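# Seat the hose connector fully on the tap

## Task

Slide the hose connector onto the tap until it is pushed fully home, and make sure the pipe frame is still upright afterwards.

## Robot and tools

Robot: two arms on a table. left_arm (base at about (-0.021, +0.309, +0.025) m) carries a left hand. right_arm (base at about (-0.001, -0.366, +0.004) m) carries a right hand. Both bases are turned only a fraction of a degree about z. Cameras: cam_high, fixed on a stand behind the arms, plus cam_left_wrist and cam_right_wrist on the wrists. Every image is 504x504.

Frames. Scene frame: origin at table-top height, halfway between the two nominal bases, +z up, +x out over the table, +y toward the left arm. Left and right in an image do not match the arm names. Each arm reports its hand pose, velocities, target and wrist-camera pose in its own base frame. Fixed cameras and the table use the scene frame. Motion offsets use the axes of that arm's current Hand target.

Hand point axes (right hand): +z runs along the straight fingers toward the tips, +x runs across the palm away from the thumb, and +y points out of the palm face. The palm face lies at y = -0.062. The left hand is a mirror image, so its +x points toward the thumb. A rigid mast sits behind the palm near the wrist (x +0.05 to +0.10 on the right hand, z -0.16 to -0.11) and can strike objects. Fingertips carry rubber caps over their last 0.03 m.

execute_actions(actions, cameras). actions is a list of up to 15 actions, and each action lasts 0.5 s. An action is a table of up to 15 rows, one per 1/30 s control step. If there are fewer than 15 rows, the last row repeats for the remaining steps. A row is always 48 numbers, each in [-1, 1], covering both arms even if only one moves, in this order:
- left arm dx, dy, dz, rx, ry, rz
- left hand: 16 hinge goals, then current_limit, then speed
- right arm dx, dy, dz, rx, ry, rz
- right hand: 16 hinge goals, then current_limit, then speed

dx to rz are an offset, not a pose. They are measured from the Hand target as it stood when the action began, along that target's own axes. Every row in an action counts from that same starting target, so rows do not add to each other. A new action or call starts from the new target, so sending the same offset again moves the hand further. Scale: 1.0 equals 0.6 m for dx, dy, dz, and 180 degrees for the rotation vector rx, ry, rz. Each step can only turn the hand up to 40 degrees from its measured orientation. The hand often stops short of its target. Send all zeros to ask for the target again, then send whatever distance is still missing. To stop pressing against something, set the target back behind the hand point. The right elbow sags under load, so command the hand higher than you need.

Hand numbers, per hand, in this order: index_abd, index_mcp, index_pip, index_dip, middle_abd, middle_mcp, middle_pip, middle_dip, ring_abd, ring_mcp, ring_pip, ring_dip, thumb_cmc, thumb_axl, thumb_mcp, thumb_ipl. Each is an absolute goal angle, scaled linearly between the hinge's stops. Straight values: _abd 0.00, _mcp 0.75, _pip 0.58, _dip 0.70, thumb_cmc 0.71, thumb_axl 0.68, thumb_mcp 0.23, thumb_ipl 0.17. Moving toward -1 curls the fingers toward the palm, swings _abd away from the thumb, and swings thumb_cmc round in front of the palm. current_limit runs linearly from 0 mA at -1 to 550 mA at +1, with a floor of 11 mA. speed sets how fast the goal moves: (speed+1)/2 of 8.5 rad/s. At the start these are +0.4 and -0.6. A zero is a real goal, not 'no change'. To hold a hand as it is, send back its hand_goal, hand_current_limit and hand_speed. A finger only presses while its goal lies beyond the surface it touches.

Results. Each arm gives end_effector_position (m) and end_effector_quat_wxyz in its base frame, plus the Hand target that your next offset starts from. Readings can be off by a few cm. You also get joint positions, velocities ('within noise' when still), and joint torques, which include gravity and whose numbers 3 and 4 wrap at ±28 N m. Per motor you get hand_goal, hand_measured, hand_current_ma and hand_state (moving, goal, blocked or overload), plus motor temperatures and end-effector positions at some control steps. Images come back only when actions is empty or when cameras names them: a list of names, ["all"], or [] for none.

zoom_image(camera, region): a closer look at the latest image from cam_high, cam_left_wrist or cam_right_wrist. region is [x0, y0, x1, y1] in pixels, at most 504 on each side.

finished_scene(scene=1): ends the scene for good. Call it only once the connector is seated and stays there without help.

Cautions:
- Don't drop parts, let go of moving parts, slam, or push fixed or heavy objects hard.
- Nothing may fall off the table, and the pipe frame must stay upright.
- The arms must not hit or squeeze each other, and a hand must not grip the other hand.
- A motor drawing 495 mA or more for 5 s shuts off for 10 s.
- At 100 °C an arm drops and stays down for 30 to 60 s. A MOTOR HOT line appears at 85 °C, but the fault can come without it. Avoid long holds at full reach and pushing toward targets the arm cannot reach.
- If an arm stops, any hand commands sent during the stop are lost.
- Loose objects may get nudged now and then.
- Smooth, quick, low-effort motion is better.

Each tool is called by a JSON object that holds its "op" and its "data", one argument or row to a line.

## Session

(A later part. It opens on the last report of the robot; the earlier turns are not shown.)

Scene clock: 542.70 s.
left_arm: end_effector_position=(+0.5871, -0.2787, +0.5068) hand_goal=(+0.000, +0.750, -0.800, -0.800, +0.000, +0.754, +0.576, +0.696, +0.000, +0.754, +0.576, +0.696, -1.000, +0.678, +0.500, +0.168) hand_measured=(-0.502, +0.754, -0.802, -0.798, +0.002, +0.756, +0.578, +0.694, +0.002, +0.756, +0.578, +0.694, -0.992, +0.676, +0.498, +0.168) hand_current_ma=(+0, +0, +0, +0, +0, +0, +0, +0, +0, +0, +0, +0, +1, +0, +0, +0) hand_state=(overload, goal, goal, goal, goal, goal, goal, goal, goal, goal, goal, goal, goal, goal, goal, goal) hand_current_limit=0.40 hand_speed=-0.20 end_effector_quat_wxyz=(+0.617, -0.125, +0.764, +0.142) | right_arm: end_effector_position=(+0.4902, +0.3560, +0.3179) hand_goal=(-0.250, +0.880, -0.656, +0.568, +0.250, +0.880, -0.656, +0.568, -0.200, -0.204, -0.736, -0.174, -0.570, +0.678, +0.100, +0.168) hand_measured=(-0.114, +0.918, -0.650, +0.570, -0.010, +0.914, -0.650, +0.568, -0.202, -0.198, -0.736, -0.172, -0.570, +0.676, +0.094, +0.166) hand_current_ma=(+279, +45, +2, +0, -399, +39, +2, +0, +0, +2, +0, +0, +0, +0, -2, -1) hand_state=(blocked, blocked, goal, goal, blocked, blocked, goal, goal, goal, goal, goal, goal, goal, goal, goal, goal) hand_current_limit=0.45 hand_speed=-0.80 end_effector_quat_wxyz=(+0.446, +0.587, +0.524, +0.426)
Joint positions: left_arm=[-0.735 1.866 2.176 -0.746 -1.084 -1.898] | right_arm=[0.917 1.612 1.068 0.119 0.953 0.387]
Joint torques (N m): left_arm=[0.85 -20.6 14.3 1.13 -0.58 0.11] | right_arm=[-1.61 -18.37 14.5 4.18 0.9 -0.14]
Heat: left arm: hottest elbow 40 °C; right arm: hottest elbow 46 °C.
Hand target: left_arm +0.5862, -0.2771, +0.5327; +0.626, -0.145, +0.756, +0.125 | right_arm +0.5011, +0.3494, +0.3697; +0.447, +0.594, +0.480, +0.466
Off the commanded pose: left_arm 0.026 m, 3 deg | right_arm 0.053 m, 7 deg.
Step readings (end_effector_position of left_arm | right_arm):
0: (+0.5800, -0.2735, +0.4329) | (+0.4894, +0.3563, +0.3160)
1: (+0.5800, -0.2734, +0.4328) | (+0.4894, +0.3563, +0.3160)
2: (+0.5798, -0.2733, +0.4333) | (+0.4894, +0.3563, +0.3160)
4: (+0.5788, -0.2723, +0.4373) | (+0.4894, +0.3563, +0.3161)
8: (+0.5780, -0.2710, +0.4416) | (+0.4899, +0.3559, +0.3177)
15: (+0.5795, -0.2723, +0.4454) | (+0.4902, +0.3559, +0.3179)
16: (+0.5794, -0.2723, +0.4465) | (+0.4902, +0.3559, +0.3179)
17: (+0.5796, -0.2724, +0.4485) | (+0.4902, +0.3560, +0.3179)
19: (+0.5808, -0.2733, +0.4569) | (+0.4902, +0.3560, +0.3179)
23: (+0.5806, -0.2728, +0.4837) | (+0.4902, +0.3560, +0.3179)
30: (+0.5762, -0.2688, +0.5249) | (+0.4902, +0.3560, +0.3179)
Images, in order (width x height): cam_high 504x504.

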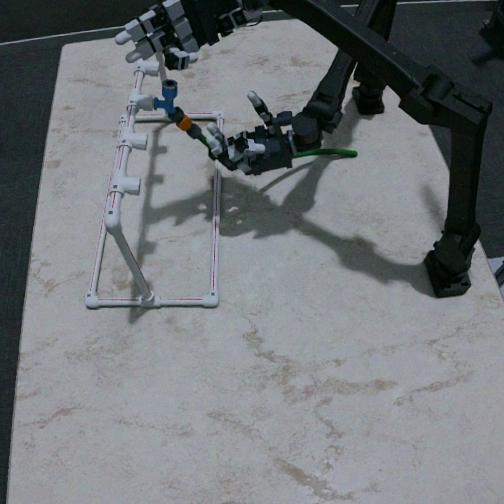

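{"op": "execute_actions", "data": {
  "actions": [
    [[-0.08,0.0,-0.015,0,0,0,0,0.75,-0.5,0,0,0.754,0.576,0.696,0,0.754,0.576,0.696,-1,0.678,0.5,0.168,0.4,-0.2,0,0,0,0,0,0,-0.25,0.88,-0.656,0.568,0.25,0.88,-0.656,0.568,-0.2,-0.205,-0.737,-0.174,-0.571,0.678,0.1,0.168,0.45,-0.8]],
    [[0.0028,0.1487,-0.011,0,0,0,0,0.75,0.2,0.7,0,0.754,0.576,0.696,0,0.754,0.576,0.696,-1,0.678,0.5,0.168,0.4,-0.2,0,0,0,0,0,0,-0.25,0.88,-0.656,0.568,0.25,0.88,-0.656,0.568,-0.2,-0.205,-0.737,-0.174,-0.571,0.678,0.1,0.168,0.45,-0.8]],
    [[0,0,0,0.0352,-0.0257,0.1306,0,0.75,0.58,0.7,0,0.754,0.576,0.696,0,0.754,0.576,0.696,-1,0.678,0.5,0.168,0.4,-0.2,0,0,0,0,0,0,-0.25,0.88,-0.656,0.568,0.25,0.88,-0.656,0.568,-0.2,-0.205,-0.737,-0.174,-0.571,0.678,0.1,0.168,0.45,-0.8]],
    [[0,0,0,0.0352,-0.0257,0.1306,0,0.75,0.58,0.7,0,0.754,0.576,0.696,0,0.754,0.576,0.696,-1,0.678,0.5,0.168,0.4,-0.2,0,0,0,0,0,0,-0.25,0.88,-0.656,0.568,0.25,0.88,-0.656,0.568,-0.2,-0.205,-0.737,-0.174,-0.571,0.678,0.1,0.168,0.45,-0.8]],
    [[0,0,0,0.0352,-0.0257,0.1306,0,0.75,0.58,0.7,0,0.754,0.576,0.696,0,0.754,0.576,0.696,-1,0.678,0.5,0.168,0.4,-0.2,0,0,0,0,0,0,-0.25,0.88,-0.656,0.568,0.25,0.88,-0.656,0.568,-0.2,-0.205,-0.737,-0.174,-0.571,0.678,0.1,0.168,0.45,-0.8]],
    [[0,0,0,0.0352,-0.0257,0.1306,0,0.75,0.58,0.7,0,0.754,0.576,0.696,0,0.754,0.576,0.696,-1,0.678,0.5,0.168,0.4,-0.2,0,0,0,0,0,0,-0.25,0.88,-0.656,0.568,0.25,0.88,-0.656,0.568,-0.2,-0.205,-0.737,-0.174,-0.571,0.678,0.1,0.168,0.45,-0.8]]
  ],
  "cameras": ["cam_high","cam_left_wrist"]
}}

Scene clock: 547.57 s.
left_arm: end_effector_position=(+0.5482, -0.2017, +0.5829) hand_goal=(+0.000, +0.750, +0.580, +0.700, +0.000, +0.754, +0.576, +0.696, +0.000, +0.754, +0.576, +0.696, -1.000, +0.678, +0.500, +0.168) hand_measured=(-0.364, +0.626, +0.466, +0.698, +0.006, +0.866, +0.618, +0.694, +0.002, +0.762, +0.578, +0.694, -0.998, +0.676, +0.500, +0.168) hand_current_ma=(+0, -244, -185, +0, +0, +199, +25, +0, +0, +1, +0, +0, +0, +0, +0, +0) hand_state=(overload, blocked, blocked, goal, goal, blocked, blocked, goal, goal, goal, goal, goal, goal, goal, goal, goal) hand_current_limit=0.40 hand_speed=-0.20 end_effector_quat_wxyz=(+0.457, +0.587, +0.533, +0.403) | right_arm: end_effector_position=(+0.4902, +0.3560, +0.3179) hand_goal=(-0.250, +0.880, -0.656, +0.568, +0.250, +0.880, -0.656, +0.568, -0.200, -0.204, -0.736, -0.174, -0.570, +0.678, +0.100, +0.168) hand_measured=(-0.114, +0.918, -0.650, +0.570, -0.010, +0.914, -0.650, +0.568, -0.202, -0.198, -0.736, -0.172, -0.570, +0.676, +0.094, +0.166) hand_current_ma=(+279, +45, +2, +0, -399, +39, +2, +0, +0, +2, +0, +0, +0, +0, -2, -1) hand_state=(blocked, blocked, goal, goal, blocked, blocked, goal, goal, goal, goal, goal, goal, goal, goal, goal, goal) hand_current_limit=0.45 hand_speed=-0.80 end_effector_quat_wxyz=(+0.446, +0.587, +0.524, +0.426)
Joint positions: left_arm=[-0.519 1.239 1.385 -0.429 -0.394 -0.126] | right_arm=[0.917 1.612 1.068 0.119 0.953 0.387]
Joint torques (N m): left_arm=[1.32 -11.81 9.22 1.8 -0.15 0.11] | right_arm=[-1.55 -18.43 14.48 4.18 0.9 -0.15]
Heat: left arm: hottest elbow 41 °C; right arm: hottest elbow 46 °C.
Hand target: left_arm +0.5464, -0.1973, +0.5817; +0.452, +0.591, +0.530, +0.407 | right_arm +0.5011, +0.3494, +0.3697; +0.447, +0.594, +0.480, +0.466
Off the commanded pose: left_arm 0.005 m, 1 deg | right_arm 0.053 m, 7 deg.
Step readings (end_effector_position of left_arm | right_arm):
0: (+0.5871, -0.2787, +0.5068) | (+0.4902, +0.3560, +0.3179)
1: (+0.5869, -0.2786, +0.5074) | (+0.4902, +0.3560, +0.3179)
2: (+0.5867, -0.2784, +0.5086) | (+0.4902, +0.3560, +0.3179)
4: (+0.5868, -0.2784, +0.5160) | (+0.4902, +0.3560, +0.3179)
8: (+0.5844, -0.2762, +0.5398) | (+0.4902, +0.3560, +0.3179)
15: (+0.5780, -0.2704, +0.5758) | (+0.4902, +0.3560, +0.3179)
16: (+0.5779, -0.2703, +0.5770) | (+0.4902, +0.3560, +0.3179)
17: (+0.5775, -0.2691, +0.5771) | (+0.4902, +0.3560, +0.3179)
19: (+0.5753, -0.2625, +0.5706) | (+0.4902, +0.3560, +0.3179)
23: (+0.5688, -0.2338, +0.5623) | (+0.4902, +0.3560, +0.3179)
30: (+0.5525, -0.1976, +0.5757) | (+0.4902, +0.3560, +0.3179)
31: (+0.5507, -0.1962, +0.5780) | (+0.4902, +0.3560, +0.3179)
32: (+0.5492, -0.1953, +0.5800) | (+0.4902, +0.3560, +0.3179)
34: (+0.5463, -0.1926, +0.5813) | (+0.4902, +0.3560, +0.3179)
38: (+0.5465, -0.1942, +0.5750) | (+0.4902, +0.3560, +0.3179)
45: (+0.5553, -0.2025, +0.5575) | (+0.4902, +0.3560, +0.3179)
46: (+0.5563, -0.2031, +0.5564) | (+0.4902, +0.3560, +0.3179)
47: (+0.5574, -0.2043, +0.5555) | (+0.4902, +0.3560, +0.3179)
49: (+0.5572, -0.2051, +0.5535) | (+0.4902, +0.3560, +0.3179)
53: (+0.5529, -0.2043, +0.5546) | (+0.4902, +0.3560, +0.3179)
60: (+0.5464, -0.2036, +0.5694) | (+0.4902, +0.3560, +0.3179)
61: (+0.5463, -0.2042, +0.5710) | (+0.4902, +0.3560, +0.3179)
62: (+0.5474, -0.2059, +0.5715) | (+0.4902, +0.3560, +0.3179)
64: (+0.5482, -0.2087, +0.5684) | (+0.4902, +0.3560, +0.3179)
68: (+0.5478, -0.2062, +0.5627) | (+0.4902, +0.3560, +0.3179)
75: (+0.5498, -0.2005, +0.5687) | (+0.4902, +0.3560, +0.3179)
76: (+0.5502, -0.2016, +0.5695) | (+0.4902, +0.3560, +0.3179)
77: (+0.5511, -0.2042, +0.5698) | (+0.4902, +0.3560, +0.3179)
79: (+0.5516, -0.2090, +0.5673) | (+0.4902, +0.3560, +0.3179)
83: (+0.5496, -0.2041, +0.5665) | (+0.4902, +0.3560, +0.3179)
90: (+0.5485, -0.1960, +0.5812) | (+0.4902, +0.3560, +0.3179)
Images, in order (width x height): cam_high 504x504, cam_left_wrist 504x504.

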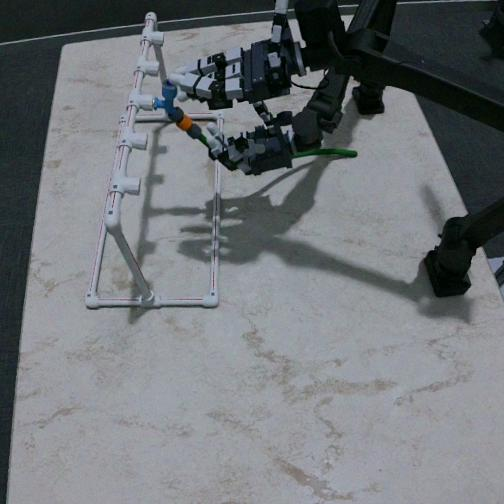

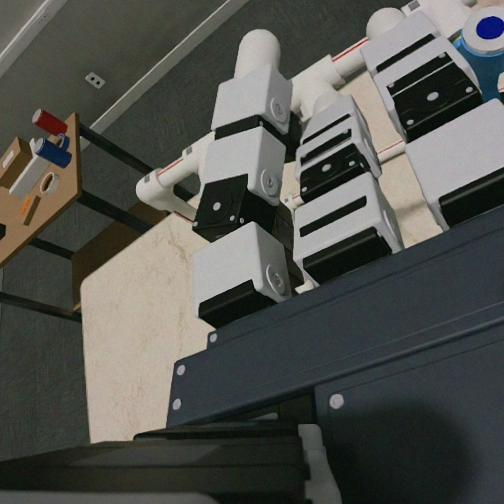

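{"op": "zoom_image", "data": {
  "camera": "cam_high",
  "region": [90, 60, 240, 210]
}}

Scaled by 3.360 from the camera's 504x504 image, which has a finer 720x720 frame.

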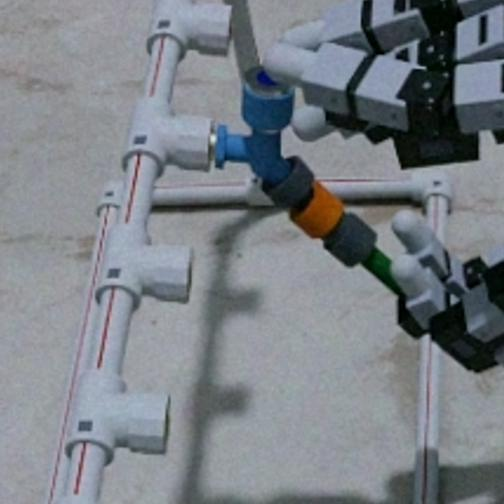

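{"op": "execute_actions", "data": {
  "actions": [
    [[0,0,0,0,0,0,0,0.3,-0.3,0.7,0,0.754,0.576,0.696,0,0.754,0.576,0.696,-1,0.678,0.5,0.168,0.4,-0.2,0,0,0,0,0,0,-0.25,0.88,-0.656,0.568,0.25,0.88,-0.656,0.568,-0.2,-0.205,-0.737,-0.174,-0.571,0.678,0.1,0.168,0.45,-0.8]],
    [[-0.0057,-0.0212,0.1452,0,0,0,0,0.3,-0.3,0.7,0,0.754,0.576,0.696,0,0.754,0.576,0.696,-1,0.678,0.5,0.168,0.4,-0.2,0,0,0,0,0,0,-0.25,0.88,-0.656,0.568,0.25,0.88,-0.656,0.568,-0.2,-0.205,-0.737,-0.174,-0.571,0.678,0.1,0.168,0.45,-0.8]],
    [[-0.0057,-0.0212,0.1452,0,0,0,0,0.3,-0.3,0.7,0,0.754,0.576,0.696,0,0.754,0.576,0.696,-1,0.678,0.5,0.168,0.4,-0.2,0,0,0,0,0,0,-0.25,0.88,-0.656,0.568,0.25,0.88,-0.656,0.568,-0.2,-0.205,-0.737,-0.174,-0.571,0.678,0.1,0.168,0.45,-0.8]]
  ],
  "cameras": ["cam_high","cam_left_wrist"]
}}

Scene clock: 552.23 s.
left_arm: end_effector_position=(+0.6959, -0.2241, +0.4611) hand_goal=(+0.000, +0.300, -0.300, +0.700, +0.000, +0.754, +0.576, +0.696, +0.000, +0.754, +0.576, +0.696, -1.000, +0.678, +0.500, +0.168) hand_measured=(-0.366, +0.316, -0.296, +0.698, -0.006, +0.766, +0.580, +0.696, +0.002, +0.764, +0.578, +0.694, -0.998, +0.676, +0.500, +0.168) hand_current_ma=(+0, +4, +0, +0, +0, +3, +0, +0, +0, +2, +0, +0, +0, +0, +0, +0) hand_state=(overload, goal, goal, goal, goal, goal, goal, goal, goal, goal, goal, goal, goal, goal, goal, goal) hand_current_limit=0.40 hand_speed=-0.20 end_effector_quat_wxyz=(+0.424, +0.614, +0.541, +0.387) | right_arm: end_effector_position=(+0.4908, +0.3570, +0.3164) hand_goal=(-0.250, +0.880, -0.656, +0.568, +0.250, +0.880, -0.656, +0.568, -0.200, -0.204, -0.736, -0.174, -0.570, +0.678, +0.100, +0.168) hand_measured=(-0.114, +0.918, -0.626, +0.570, -0.010, +0.918, -0.636, +0.568, -0.202, -0.198, -0.736, -0.172, -0.570, +0.676, +0.094, +0.166) hand_current_ma=(+279, +45, +26, +0, -399, +45, +13, +0, +0, +2, +0, +0, +0, +0, -2, -1) hand_state=(blocked, blocked, blocked, goal, blocked, blocked, goal, goal, goal, goal, goal, goal, goal, goal, goal, goal) hand_current_limit=0.45 hand_speed=-0.80 end_effector_quat_wxyz=(+0.443, +0.586, +0.528, +0.427)
Joint positions: left_arm=[-0.419 1.601 1.495 -0.257 -0.292 -0.091] | right_arm=[0.916 1.612 1.066 0.12 0.944 0.385]
Joint torques (N m): left_arm=[1.55 -17.03 16.36 2.58 -0.28 0.15] | right_arm=[0.09 -15.5 10.04 2.4 0.87 0.01]
Heat: left arm: hottest elbow 42 °C; right arm: hottest elbow 46 °C.
Hand target: left_arm +0.7063, -0.2214, +0.5116; +0.452, +0.591, +0.530, +0.407 | right_arm +0.4906, +0.3559, +0.3178; +0.446, +0.587, +0.525, +0.426 (last step not sent: back at the drive's target)
Off the commanded pose: left_arm 0.052 m, 5 deg | right_arm 0.055 m, 7 deg.
led back after a hold (left arm): the arm was led back toward your command in small steps, so it may still be short of it.
led back after a hold (right arm): the arm was led back toward your command in small steps, so it may still be short of it.
Step readings (end_effector_position of left_arm | right_arm):
0: (+0.5482, -0.2017, +0.5829) | (+0.4902, +0.3560, +0.3179)
1: (+0.5482, -0.2017, +0.5829) | (+0.4902, +0.3560, +0.3179)
2: (+0.5482, -0.2018, +0.5829) | (+0.4902, +0.3560, +0.3179)
4: (+0.5482, -0.2021, +0.5829) | (+0.4902, +0.3560, +0.3179)
8: (+0.5483, -0.2018, +0.5829) | (+0.4902, +0.3560, +0.3179)
15: (+0.5483, -0.2020, +0.5830) | (+0.4902, +0.3560, +0.3179)
16: (+0.5486, -0.2021, +0.5827) | (+0.4902, +0.3560, +0.3179)
17: (+0.5505, -0.2026, +0.5821) | (+0.4902, +0.3560, +0.3179)
19: (+0.5598, -0.2033, +0.5799) | (+0.4902, +0.3560, +0.3179)
23: (+0.5947, -0.2018, +0.5472) | (+0.4902, +0.3560, +0.3179)
28: (+0.6286, -0.2087, +0.4935) | (+0.4902, +0.3560, +0.3179) HELD (not all sent) left_arm
30: (+0.6326, -0.2109, +0.4857) | (+0.4904, +0.3558, +0.3179)
31: (+0.6326, -0.2114, +0.4854) | (+0.4905, +0.3557, +0.3180) HELD (not all sent) right_arm
32: (+0.6325, -0.2117, +0.4855) | (+0.4905, +0.3557, +0.3180) HELD (not all sent) right_arm
33: (+0.6326, -0.2118, +0.4862) | (+0.4906, +0.3559, +0.3179) HELD (not all sent) left_arm
34: (+0.6326, -0.2119, +0.4864) | (+0.4906, +0.3559, +0.3179)
36: (+0.6340, -0.2125, +0.4848) | (+0.4906, +0.3559, +0.3179) HELD (not all sent) right_arm
38: (+0.6391, -0.2145, +0.4831) | (+0.4906, +0.3559, +0.3179) HELD (not all sent) right_arm
45: (+0.6818, -0.2232, +0.4727) | (+0.4907, +0.3568, +0.3165) HELD (not all sent) right_arm
HELD (not all sent) left_arm: steps 28 to 29 and 33.
HELD (not all sent) right_arm: steps 31 to 32 and 36 to 45.
pose unreachable (left arm): on one or more control steps of this call, first in action 1 (counted from 0), this arm could not follow its commanded pose, so it was not sent that pose on those steps. It may still have moved: this result reports where it is.
cause: moving toward the commanded pose would bring a part of the arm too close to another arm (a part of this arm just beyond joint 5 (wrist yaw) and a part of the right arm just beyond its joint 6 (wrist roll), along the way the arms are being sent, or toward where that arm still pushes).
pose unreachable (right arm): on one or more control steps of this call, first in action 2 (counted from 0), this arm could not follow its commanded pose, so it was not sent that pose on those steps. It may still have moved: this result reports where it is.
cause: moving toward the commanded pose would bring a part of the arm too close to another arm (a part of this arm just beyond joint 6 (wrist roll) and a part of the left arm just beyond its joint 5 (wrist yaw), along the way the arms are being sent, or toward where that arm still pushes).
Images, in order (width x height): cam_high 504x504, cam_left_wrist 504x504.

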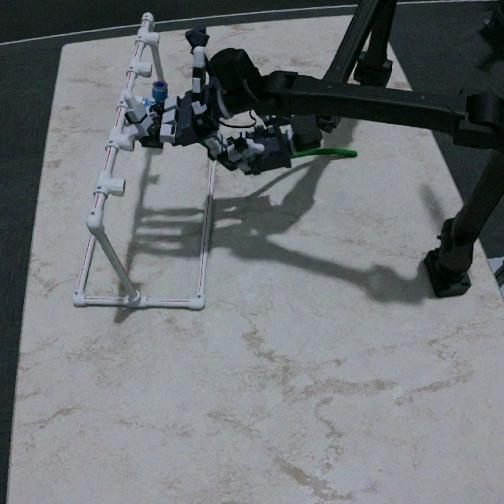

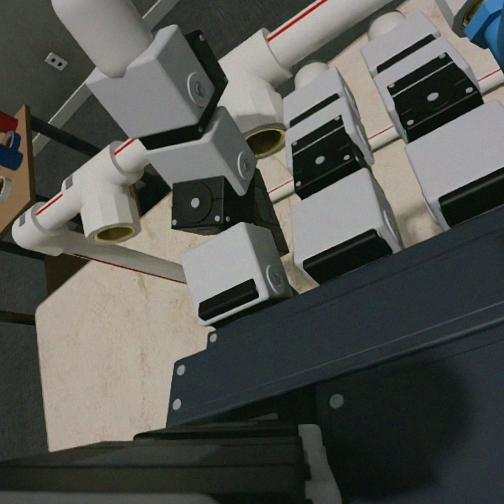

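{"op": "zoom_image", "data": {
  "camera": "cam_high",
  "region": [80, 60, 240, 220]
}}

Scaled by 3.150 from the camera's 504x504 image, which has a finer 720x720 frame.

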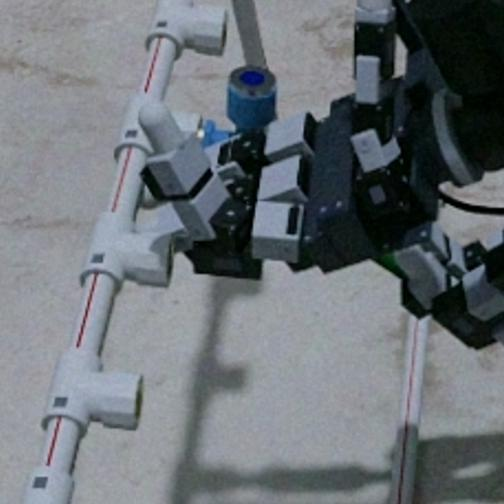

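{"op": "execute_actions", "data": {
  "actions": [
    [[0.0227,0.0537,-0.1212,0,0,0,0,0.3,-0.3,0.7,0,0.754,0.576,0.696,0,0.754,0.576,0.696,-1,0.678,0.5,0.168,0.4,-0.2,0,0,0,0,0,0,-0.25,0.88,-0.656,0.568,0.25,0.88,-0.656,0.568,-0.2,-0.205,-0.737,-0.174,-0.571,0.678,0.1,0.168,0.45,-0.8]]
  ],
  "cameras": ["cam_high","cam_left_wrist","cam_right_wrist"]
}}

{"op": "zoom_image", "data": {
  "camera": "cam_high",
  "region": [80, 60, 240, 220]
}}

Scene clock: 555.87 s.
left_arm: end_effector_position=(+0.6446, -0.2006, +0.5411) hand_goal=(+0.000, +0.300, -0.300, +0.700, +0.000, +0.754, +0.576, +0.696, +0.000, +0.754, +0.576, +0.696, -1.000, +0.678, +0.500, +0.168) hand_measured=(-0.366, +0.316, -0.296, +0.698, -0.004, +0.768, +0.580, +0.696, +0.002, +0.764, +0.578, +0.694, -0.998, +0.676, +0.500, +0.168) hand_current_ma=(+0, +4, +0, +0, +0, +3, +0, +0, +0, +2, +0, +0, +0, +0, +0, +0) hand_state=(overload, goal, goal, goal, goal, goal, goal, goal, goal, goal, goal, goal, goal, goal, goal, goal) hand_current_limit=0.40 hand_speed=-0.20 end_effector_quat_wxyz=(+0.444, +0.597, +0.536, +0.400) | right_arm: end_effector_position=(+0.4908, +0.3570, +0.3164) hand_goal=(-0.250, +0.880, -0.656, +0.568, +0.250, +0.880, -0.656, +0.568, -0.200, -0.204, -0.736, -0.174, -0.570, +0.678, +0.100, +0.168) hand_measured=(-0.114, +0.918, -0.626, +0.570, -0.010, +0.918, -0.636, +0.568, -0.202, -0.198, -0.736, -0.172, -0.570, +0.676, +0.094, +0.166) hand_current_ma=(+279, +45, +26, +0, -399, +45, +13, +0, +0, +2, +0, +0, +0, +0, -2, -1) hand_state=(blocked, blocked, blocked, goal, blocked, blocked, goal, goal, goal, goal, goal, goal, goal, goal, goal, goal) hand_current_limit=0.45 hand_speed=-0.80 end_effector_quat_wxyz=(+0.443, +0.586, +0.528, +0.427)
Joint positions: left_arm=[-0.42 1.45 1.495 -0.349 -0.301 -0.091] | right_arm=[0.916 1.612 1.066 0.12 0.944 0.385]
Joint torques (N m): left_arm=[0.85 -13.63 13.87 1.73 -0.27 0.11] | right_arm=[-0.03 -15.5 10.03 2.41 0.86 0.03]
Heat: left arm: hottest elbow 42 °C; right arm: hottest elbow 46 °C.
Hand target: left_arm +0.6464, -0.2011, +0.5617; +0.452, +0.591, +0.530, +0.407 | right_arm +0.4906, +0.3559, +0.3178; +0.446, +0.587, +0.525, +0.426
Off the commanded pose: left_arm 0.021 m, 2 deg | right_arm 0.002 m, 0 deg.
Step readings (end_effector_position of left_arm | right_arm):
0: (+0.6959, -0.2241, +0.4611) | (+0.4908, +0.3570, +0.3164)
1: (+0.6959, -0.2241, +0.4611) | (+0.4908, +0.3570, +0.3164)
2: (+0.6953, -0.2238, +0.4617) | (+0.4908, +0.3570, +0.3164)
4: (+0.6912, -0.2223, +0.4646) | (+0.4908, +0.3570, +0.3164)
8: (+0.6733, -0.2142, +0.4926) | (+0.4908, +0.3570, +0.3164)
15: (+0.6410, -0.1990, +0.5496) | (+0.4908, +0.3570, +0.3164)

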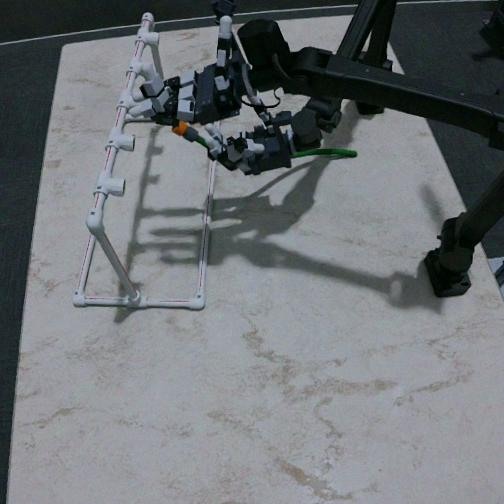

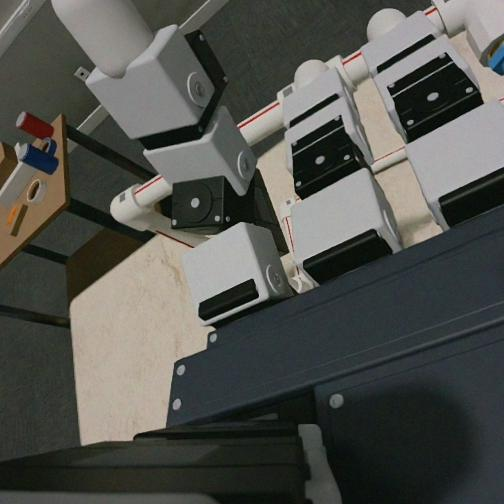

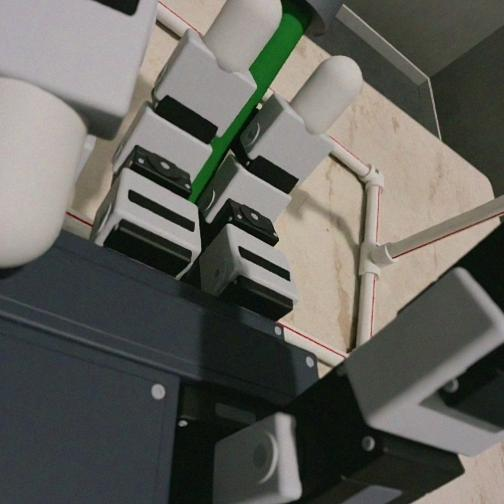

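Scaled by 3.150 from the camera's 504x504 image, which has a finer 720x720 frame.

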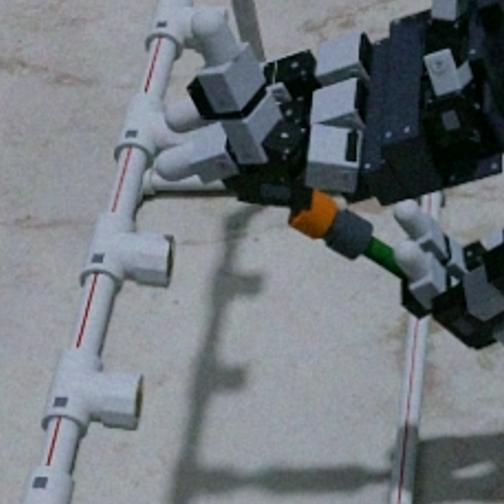

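{"op": "execute_actions", "data": {
  "actions": [
    [[0.1102,0.0173,-0.1593,0,0,0,0,0.3,-0.3,0.7,0,0.754,0.576,0.696,0,0.754,0.576,0.696,-1,0.678,0.5,0.168,0.4,-0.2,0,0,0,0,0,0,-0.25,0.88,-0.656,0.568,0.25,0.88,-0.656,0.568,-0.2,-0.205,-0.737,-0.174,-0.571,0.678,0.1,0.168,0.45,-0.8]]
  ],
  "cameras": ["cam_high","cam_left_wrist"]
}}

{"op": "zoom_image", "data": {
  "camera": "cam_high",
  "region": [80, 60, 240, 220]
}}

Scene clock: 567.97 s.
left_arm: end_effector_position=(+0.5630, -0.1254, +0.6016) hand_goal=(+0.000, +0.300, -0.300, +0.700, +0.000, +0.754, +0.576, +0.696, +0.000, +0.754, +0.576, +0.696, -1.000, +0.678, +0.500, +0.168) hand_measured=(-0.366, +0.316, -0.296, +0.698, -0.002, +0.768, +0.580, +0.696, +0.002, +0.764, +0.578, +0.694, -0.998, +0.676, +0.500, +0.168) hand_current_ma=(+0, +4, +0, +0, +0, +3, +0, +0, +0, +2, +0, +0, +0, +0, +0, +0) hand_state=(overload, goal, goal, goal, goal, goal, goal, goal, goal, goal, goal, goal, goal, goal, goal, goal) hand_current_limit=0.40 hand_speed=-0.20 end_effector_quat_wxyz=(+0.458, +0.585, +0.532, +0.406) | right_arm: end_effector_position=(+0.4908, +0.3570, +0.3164) hand_goal=(-0.250, +0.880, -0.656, +0.568, +0.250, +0.880, -0.656, +0.568, -0.200, -0.204, -0.736, -0.174, -0.570, +0.678, +0.100, +0.168) hand_measured=(-0.114, +0.918, -0.626, +0.570, -0.010, +0.918, -0.636, +0.568, -0.202, -0.198, -0.736, -0.172, -0.570, +0.676, +0.094, +0.166) hand_current_ma=(+279, +45, +26, +0, -399, +45, +13, +0, +0, +2, +0, +0, +0, +0, -2, -1) hand_state=(blocked, blocked, blocked, goal, blocked, blocked, goal, goal, goal, goal, goal, goal, goal, goal, goal, goal) hand_current_limit=0.45 hand_speed=-0.80 end_effector_quat_wxyz=(+0.443, +0.586, +0.528, +0.427)
Joint positions: left_arm=[-0.332 1.199 1.394 -0.454 -0.217 -0.071] | right_arm=[0.916 1.612 1.066 0.12 0.944 0.385]
Joint torques (N m): left_arm=[0.91 -10.23 9.65 1.78 -0.1 0.15] | right_arm=[0.15 -15.5 10.03 2.39 0.87 0.01]
Heat: left arm: hottest elbow 42 °C; right arm: hottest elbow 46 °C.
Hand target: left_arm +0.5644, -0.1259, +0.5968; +0.452, +0.591, +0.530, +0.407 | right_arm +0.4906, +0.3559, +0.3178; +0.446, +0.587, +0.525, +0.426
Off the commanded pose: left_arm 0.005 m, 1 deg | right_arm 0.002 m, 0 deg.
Step readings (end_effector_position of left_arm | right_arm):
0: (+0.6446, -0.2006, +0.5411) | (+0.4908, +0.3570, +0.3164)
1: (+0.6444, -0.2009, +0.5409) | (+0.4908, +0.3570, +0.3164)
2: (+0.6438, -0.1993, +0.5409) | (+0.4908, +0.3570, +0.3164)
4: (+0.6353, -0.1936, +0.5390) | (+0.4908, +0.3570, +0.3164)
8: (+0.6033, -0.1569, +0.5597) | (+0.4908, +0.3570, +0.3164)
15: (+0.5533, -0.1208, +0.6254) | (+0.4908, +0.3570, +0.3164)
Images, in order (width x height): cam_high 504x504, cam_left_wrist 504x504.

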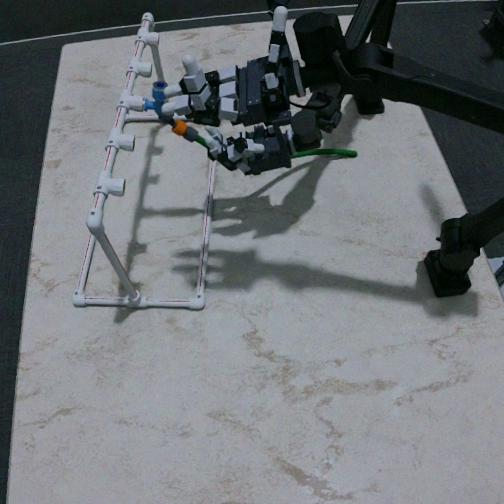

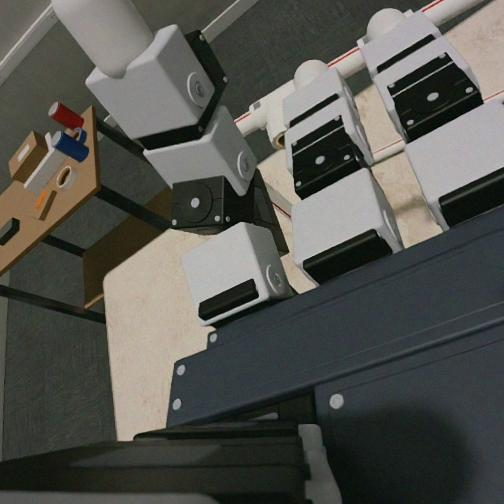

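Scaled by 3.150 from the camera's 504x504 image, which has a finer 720x720 frame.

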